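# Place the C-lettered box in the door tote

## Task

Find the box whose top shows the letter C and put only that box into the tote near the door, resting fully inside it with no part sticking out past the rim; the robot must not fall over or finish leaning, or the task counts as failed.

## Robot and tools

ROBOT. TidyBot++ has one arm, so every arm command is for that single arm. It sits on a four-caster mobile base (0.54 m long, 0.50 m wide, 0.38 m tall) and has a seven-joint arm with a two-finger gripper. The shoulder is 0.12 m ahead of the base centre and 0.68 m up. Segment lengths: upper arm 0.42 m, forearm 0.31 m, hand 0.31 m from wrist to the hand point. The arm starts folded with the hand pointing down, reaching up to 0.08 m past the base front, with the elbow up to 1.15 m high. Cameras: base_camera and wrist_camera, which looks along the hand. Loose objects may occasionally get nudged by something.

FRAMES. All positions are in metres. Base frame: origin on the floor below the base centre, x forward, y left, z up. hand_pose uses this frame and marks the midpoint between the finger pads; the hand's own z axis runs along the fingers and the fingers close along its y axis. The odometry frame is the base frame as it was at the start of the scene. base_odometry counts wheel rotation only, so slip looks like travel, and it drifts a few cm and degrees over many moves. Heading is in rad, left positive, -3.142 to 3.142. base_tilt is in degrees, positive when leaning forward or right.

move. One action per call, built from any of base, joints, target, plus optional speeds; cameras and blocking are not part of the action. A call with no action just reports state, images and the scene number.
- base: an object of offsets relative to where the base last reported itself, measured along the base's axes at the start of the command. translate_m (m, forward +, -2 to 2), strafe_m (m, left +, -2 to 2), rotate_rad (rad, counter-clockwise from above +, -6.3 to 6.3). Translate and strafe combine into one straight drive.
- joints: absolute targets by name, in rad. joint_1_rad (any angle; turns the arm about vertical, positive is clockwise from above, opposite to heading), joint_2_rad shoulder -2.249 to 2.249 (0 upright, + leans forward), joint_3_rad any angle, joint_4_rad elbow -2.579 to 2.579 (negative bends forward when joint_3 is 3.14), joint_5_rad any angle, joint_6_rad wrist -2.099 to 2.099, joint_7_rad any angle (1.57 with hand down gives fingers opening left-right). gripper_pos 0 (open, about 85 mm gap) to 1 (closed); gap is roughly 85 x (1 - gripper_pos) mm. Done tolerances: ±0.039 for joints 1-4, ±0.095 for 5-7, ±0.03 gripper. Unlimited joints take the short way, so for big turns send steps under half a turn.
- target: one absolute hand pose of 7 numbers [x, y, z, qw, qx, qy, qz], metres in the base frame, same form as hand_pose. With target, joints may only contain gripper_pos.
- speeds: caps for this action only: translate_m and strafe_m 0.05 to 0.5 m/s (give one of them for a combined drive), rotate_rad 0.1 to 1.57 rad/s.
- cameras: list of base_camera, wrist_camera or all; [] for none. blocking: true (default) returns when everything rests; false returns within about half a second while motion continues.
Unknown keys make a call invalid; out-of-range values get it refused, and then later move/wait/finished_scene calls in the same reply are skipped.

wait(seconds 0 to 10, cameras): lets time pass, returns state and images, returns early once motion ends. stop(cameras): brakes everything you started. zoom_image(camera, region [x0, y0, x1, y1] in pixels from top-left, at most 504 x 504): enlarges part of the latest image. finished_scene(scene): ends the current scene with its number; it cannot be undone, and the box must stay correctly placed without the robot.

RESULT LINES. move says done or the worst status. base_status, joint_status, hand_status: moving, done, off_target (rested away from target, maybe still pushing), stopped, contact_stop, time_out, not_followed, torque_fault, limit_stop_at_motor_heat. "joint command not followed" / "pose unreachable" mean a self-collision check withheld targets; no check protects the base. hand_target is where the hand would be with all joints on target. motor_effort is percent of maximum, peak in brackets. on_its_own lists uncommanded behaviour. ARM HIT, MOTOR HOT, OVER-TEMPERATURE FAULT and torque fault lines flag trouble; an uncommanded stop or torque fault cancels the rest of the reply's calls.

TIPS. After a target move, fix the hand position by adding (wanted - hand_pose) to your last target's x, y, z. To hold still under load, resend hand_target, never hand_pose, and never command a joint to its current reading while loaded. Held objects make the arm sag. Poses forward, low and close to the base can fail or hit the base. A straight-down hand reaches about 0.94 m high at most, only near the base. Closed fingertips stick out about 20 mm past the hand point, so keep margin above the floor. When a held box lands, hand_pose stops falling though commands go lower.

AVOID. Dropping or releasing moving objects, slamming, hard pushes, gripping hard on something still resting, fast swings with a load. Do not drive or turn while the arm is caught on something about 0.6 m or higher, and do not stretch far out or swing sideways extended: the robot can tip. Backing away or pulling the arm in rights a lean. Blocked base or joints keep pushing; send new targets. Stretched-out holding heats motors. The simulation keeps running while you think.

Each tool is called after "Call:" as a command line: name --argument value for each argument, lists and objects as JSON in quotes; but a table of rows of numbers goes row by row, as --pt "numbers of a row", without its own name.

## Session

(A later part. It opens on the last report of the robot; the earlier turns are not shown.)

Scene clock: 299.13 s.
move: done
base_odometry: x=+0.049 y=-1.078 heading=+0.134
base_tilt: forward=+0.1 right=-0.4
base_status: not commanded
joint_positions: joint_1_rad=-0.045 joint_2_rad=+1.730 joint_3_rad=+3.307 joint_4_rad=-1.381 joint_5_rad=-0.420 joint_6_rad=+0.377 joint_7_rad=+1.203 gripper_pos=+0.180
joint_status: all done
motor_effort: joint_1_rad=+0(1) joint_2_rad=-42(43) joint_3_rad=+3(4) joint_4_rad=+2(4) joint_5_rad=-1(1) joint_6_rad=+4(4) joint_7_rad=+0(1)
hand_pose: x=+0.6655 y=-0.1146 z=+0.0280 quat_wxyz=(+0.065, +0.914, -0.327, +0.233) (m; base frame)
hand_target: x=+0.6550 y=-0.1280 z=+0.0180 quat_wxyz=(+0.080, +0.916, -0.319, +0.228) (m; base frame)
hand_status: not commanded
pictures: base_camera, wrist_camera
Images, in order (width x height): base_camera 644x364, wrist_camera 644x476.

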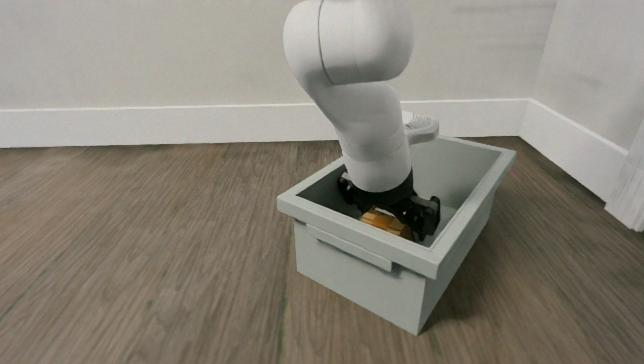

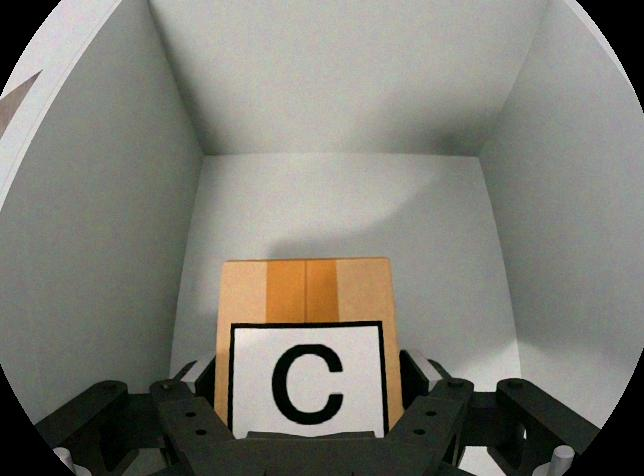

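Call:
move --target '[0.645,-0.12,0.11,0.08,0.916,-0.319,0.228]' --cameras '["wrist_camera"]'

Call:
move --target '[0.61,-0.10,0.4,0.08,0.916,-0.319,0.228]'

Scene clock: 302.77 s.
move: done
base_odometry: x=+0.049 y=-1.078 heading=+0.134
base_tilt: forward=+0.1 right=-0.4
base_status: not commanded
joint_positions: joint_1_rad=-0.045 joint_2_rad=+1.539 joint_3_rad=+3.307 joint_4_rad=-1.624 joint_5_rad=-0.420 joint_6_rad=+0.377 joint_7_rad=+1.203 gripper_pos=+0.180
joint_status: not commanded
motor_effort: joint_1_rad=+0(1) joint_2_rad=-41(43) joint_3_rad=+3(4) joint_4_rad=+1(2) joint_5_rad=-1(1) joint_6_rad=+4(4) joint_7_rad=+0(0)
hand_pose: x=+0.6370 y=-0.1217 z=+0.1030 quat_wxyz=(+0.080, +0.912, -0.343, +0.210) (m; base frame)
hand_target: x=+0.6450 y=-0.1200 z=+0.1100 quat_wxyz=(+0.080, +0.916, -0.319, +0.228) (m; base frame)
hand_status: done (0.011 m and 3.5 deg from the pose sent, 0.085 m and 2.0 deg at the start)
pictures: wrist_camera
Images, in order (width x height): wrist_camera 644x476.

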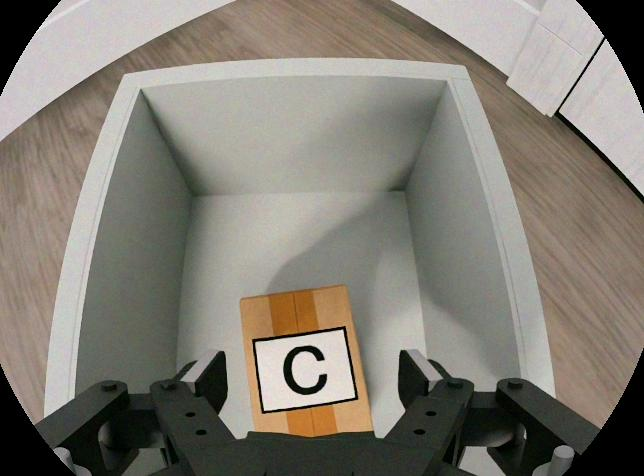

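Scene clock: 304.77 s.
move: done
base_odometry: x=+0.049 y=-1.078 heading=+0.134
base_tilt: forward=+0.1 right=-0.4
base_status: not commanded
joint_positions: joint_1_rad=-0.197 joint_2_rad=+0.822 joint_3_rad=+3.469 joint_4_rad=-2.097 joint_5_rad=-0.420 joint_6_rad=+0.224 joint_7_rad=+1.219 gripper_pos=+0.180
joint_status: not commanded
motor_effort: joint_1_rad=+0(2) joint_2_rad=-35(44) joint_3_rad=+4(4) joint_4_rad=+6(7) joint_5_rad=-1(1) joint_6_rad=+4(5) joint_7_rad=+0(1)
hand_pose: x=+0.6329 y=-0.1096 z=+0.4052 quat_wxyz=(+0.068, +0.893, -0.356, +0.267) (m; base frame)
hand_target: x=+0.6100 y=-0.1000 z=+0.4000 quat_wxyz=(+0.080, +0.916, -0.319, +0.228) (m; base frame)
hand_status: done (0.025 m and 6.8 deg from the pose sent, 0.299 m and 3.5 deg at the start)
pictures: base_camera, wrist_camera
Images, in order (width x height): base_camera 644x364, wrist_camera 644x476.

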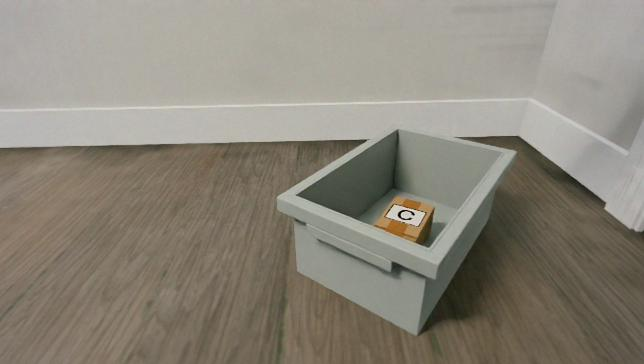

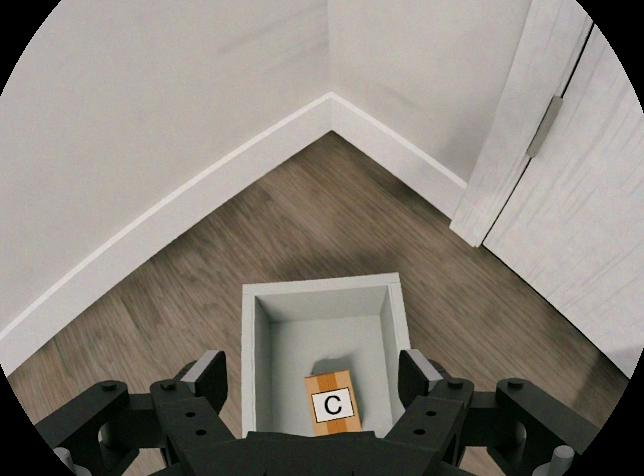

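In the tote, flat.

Call:
finished_scene --scene 2

The scene is finished: the task was done.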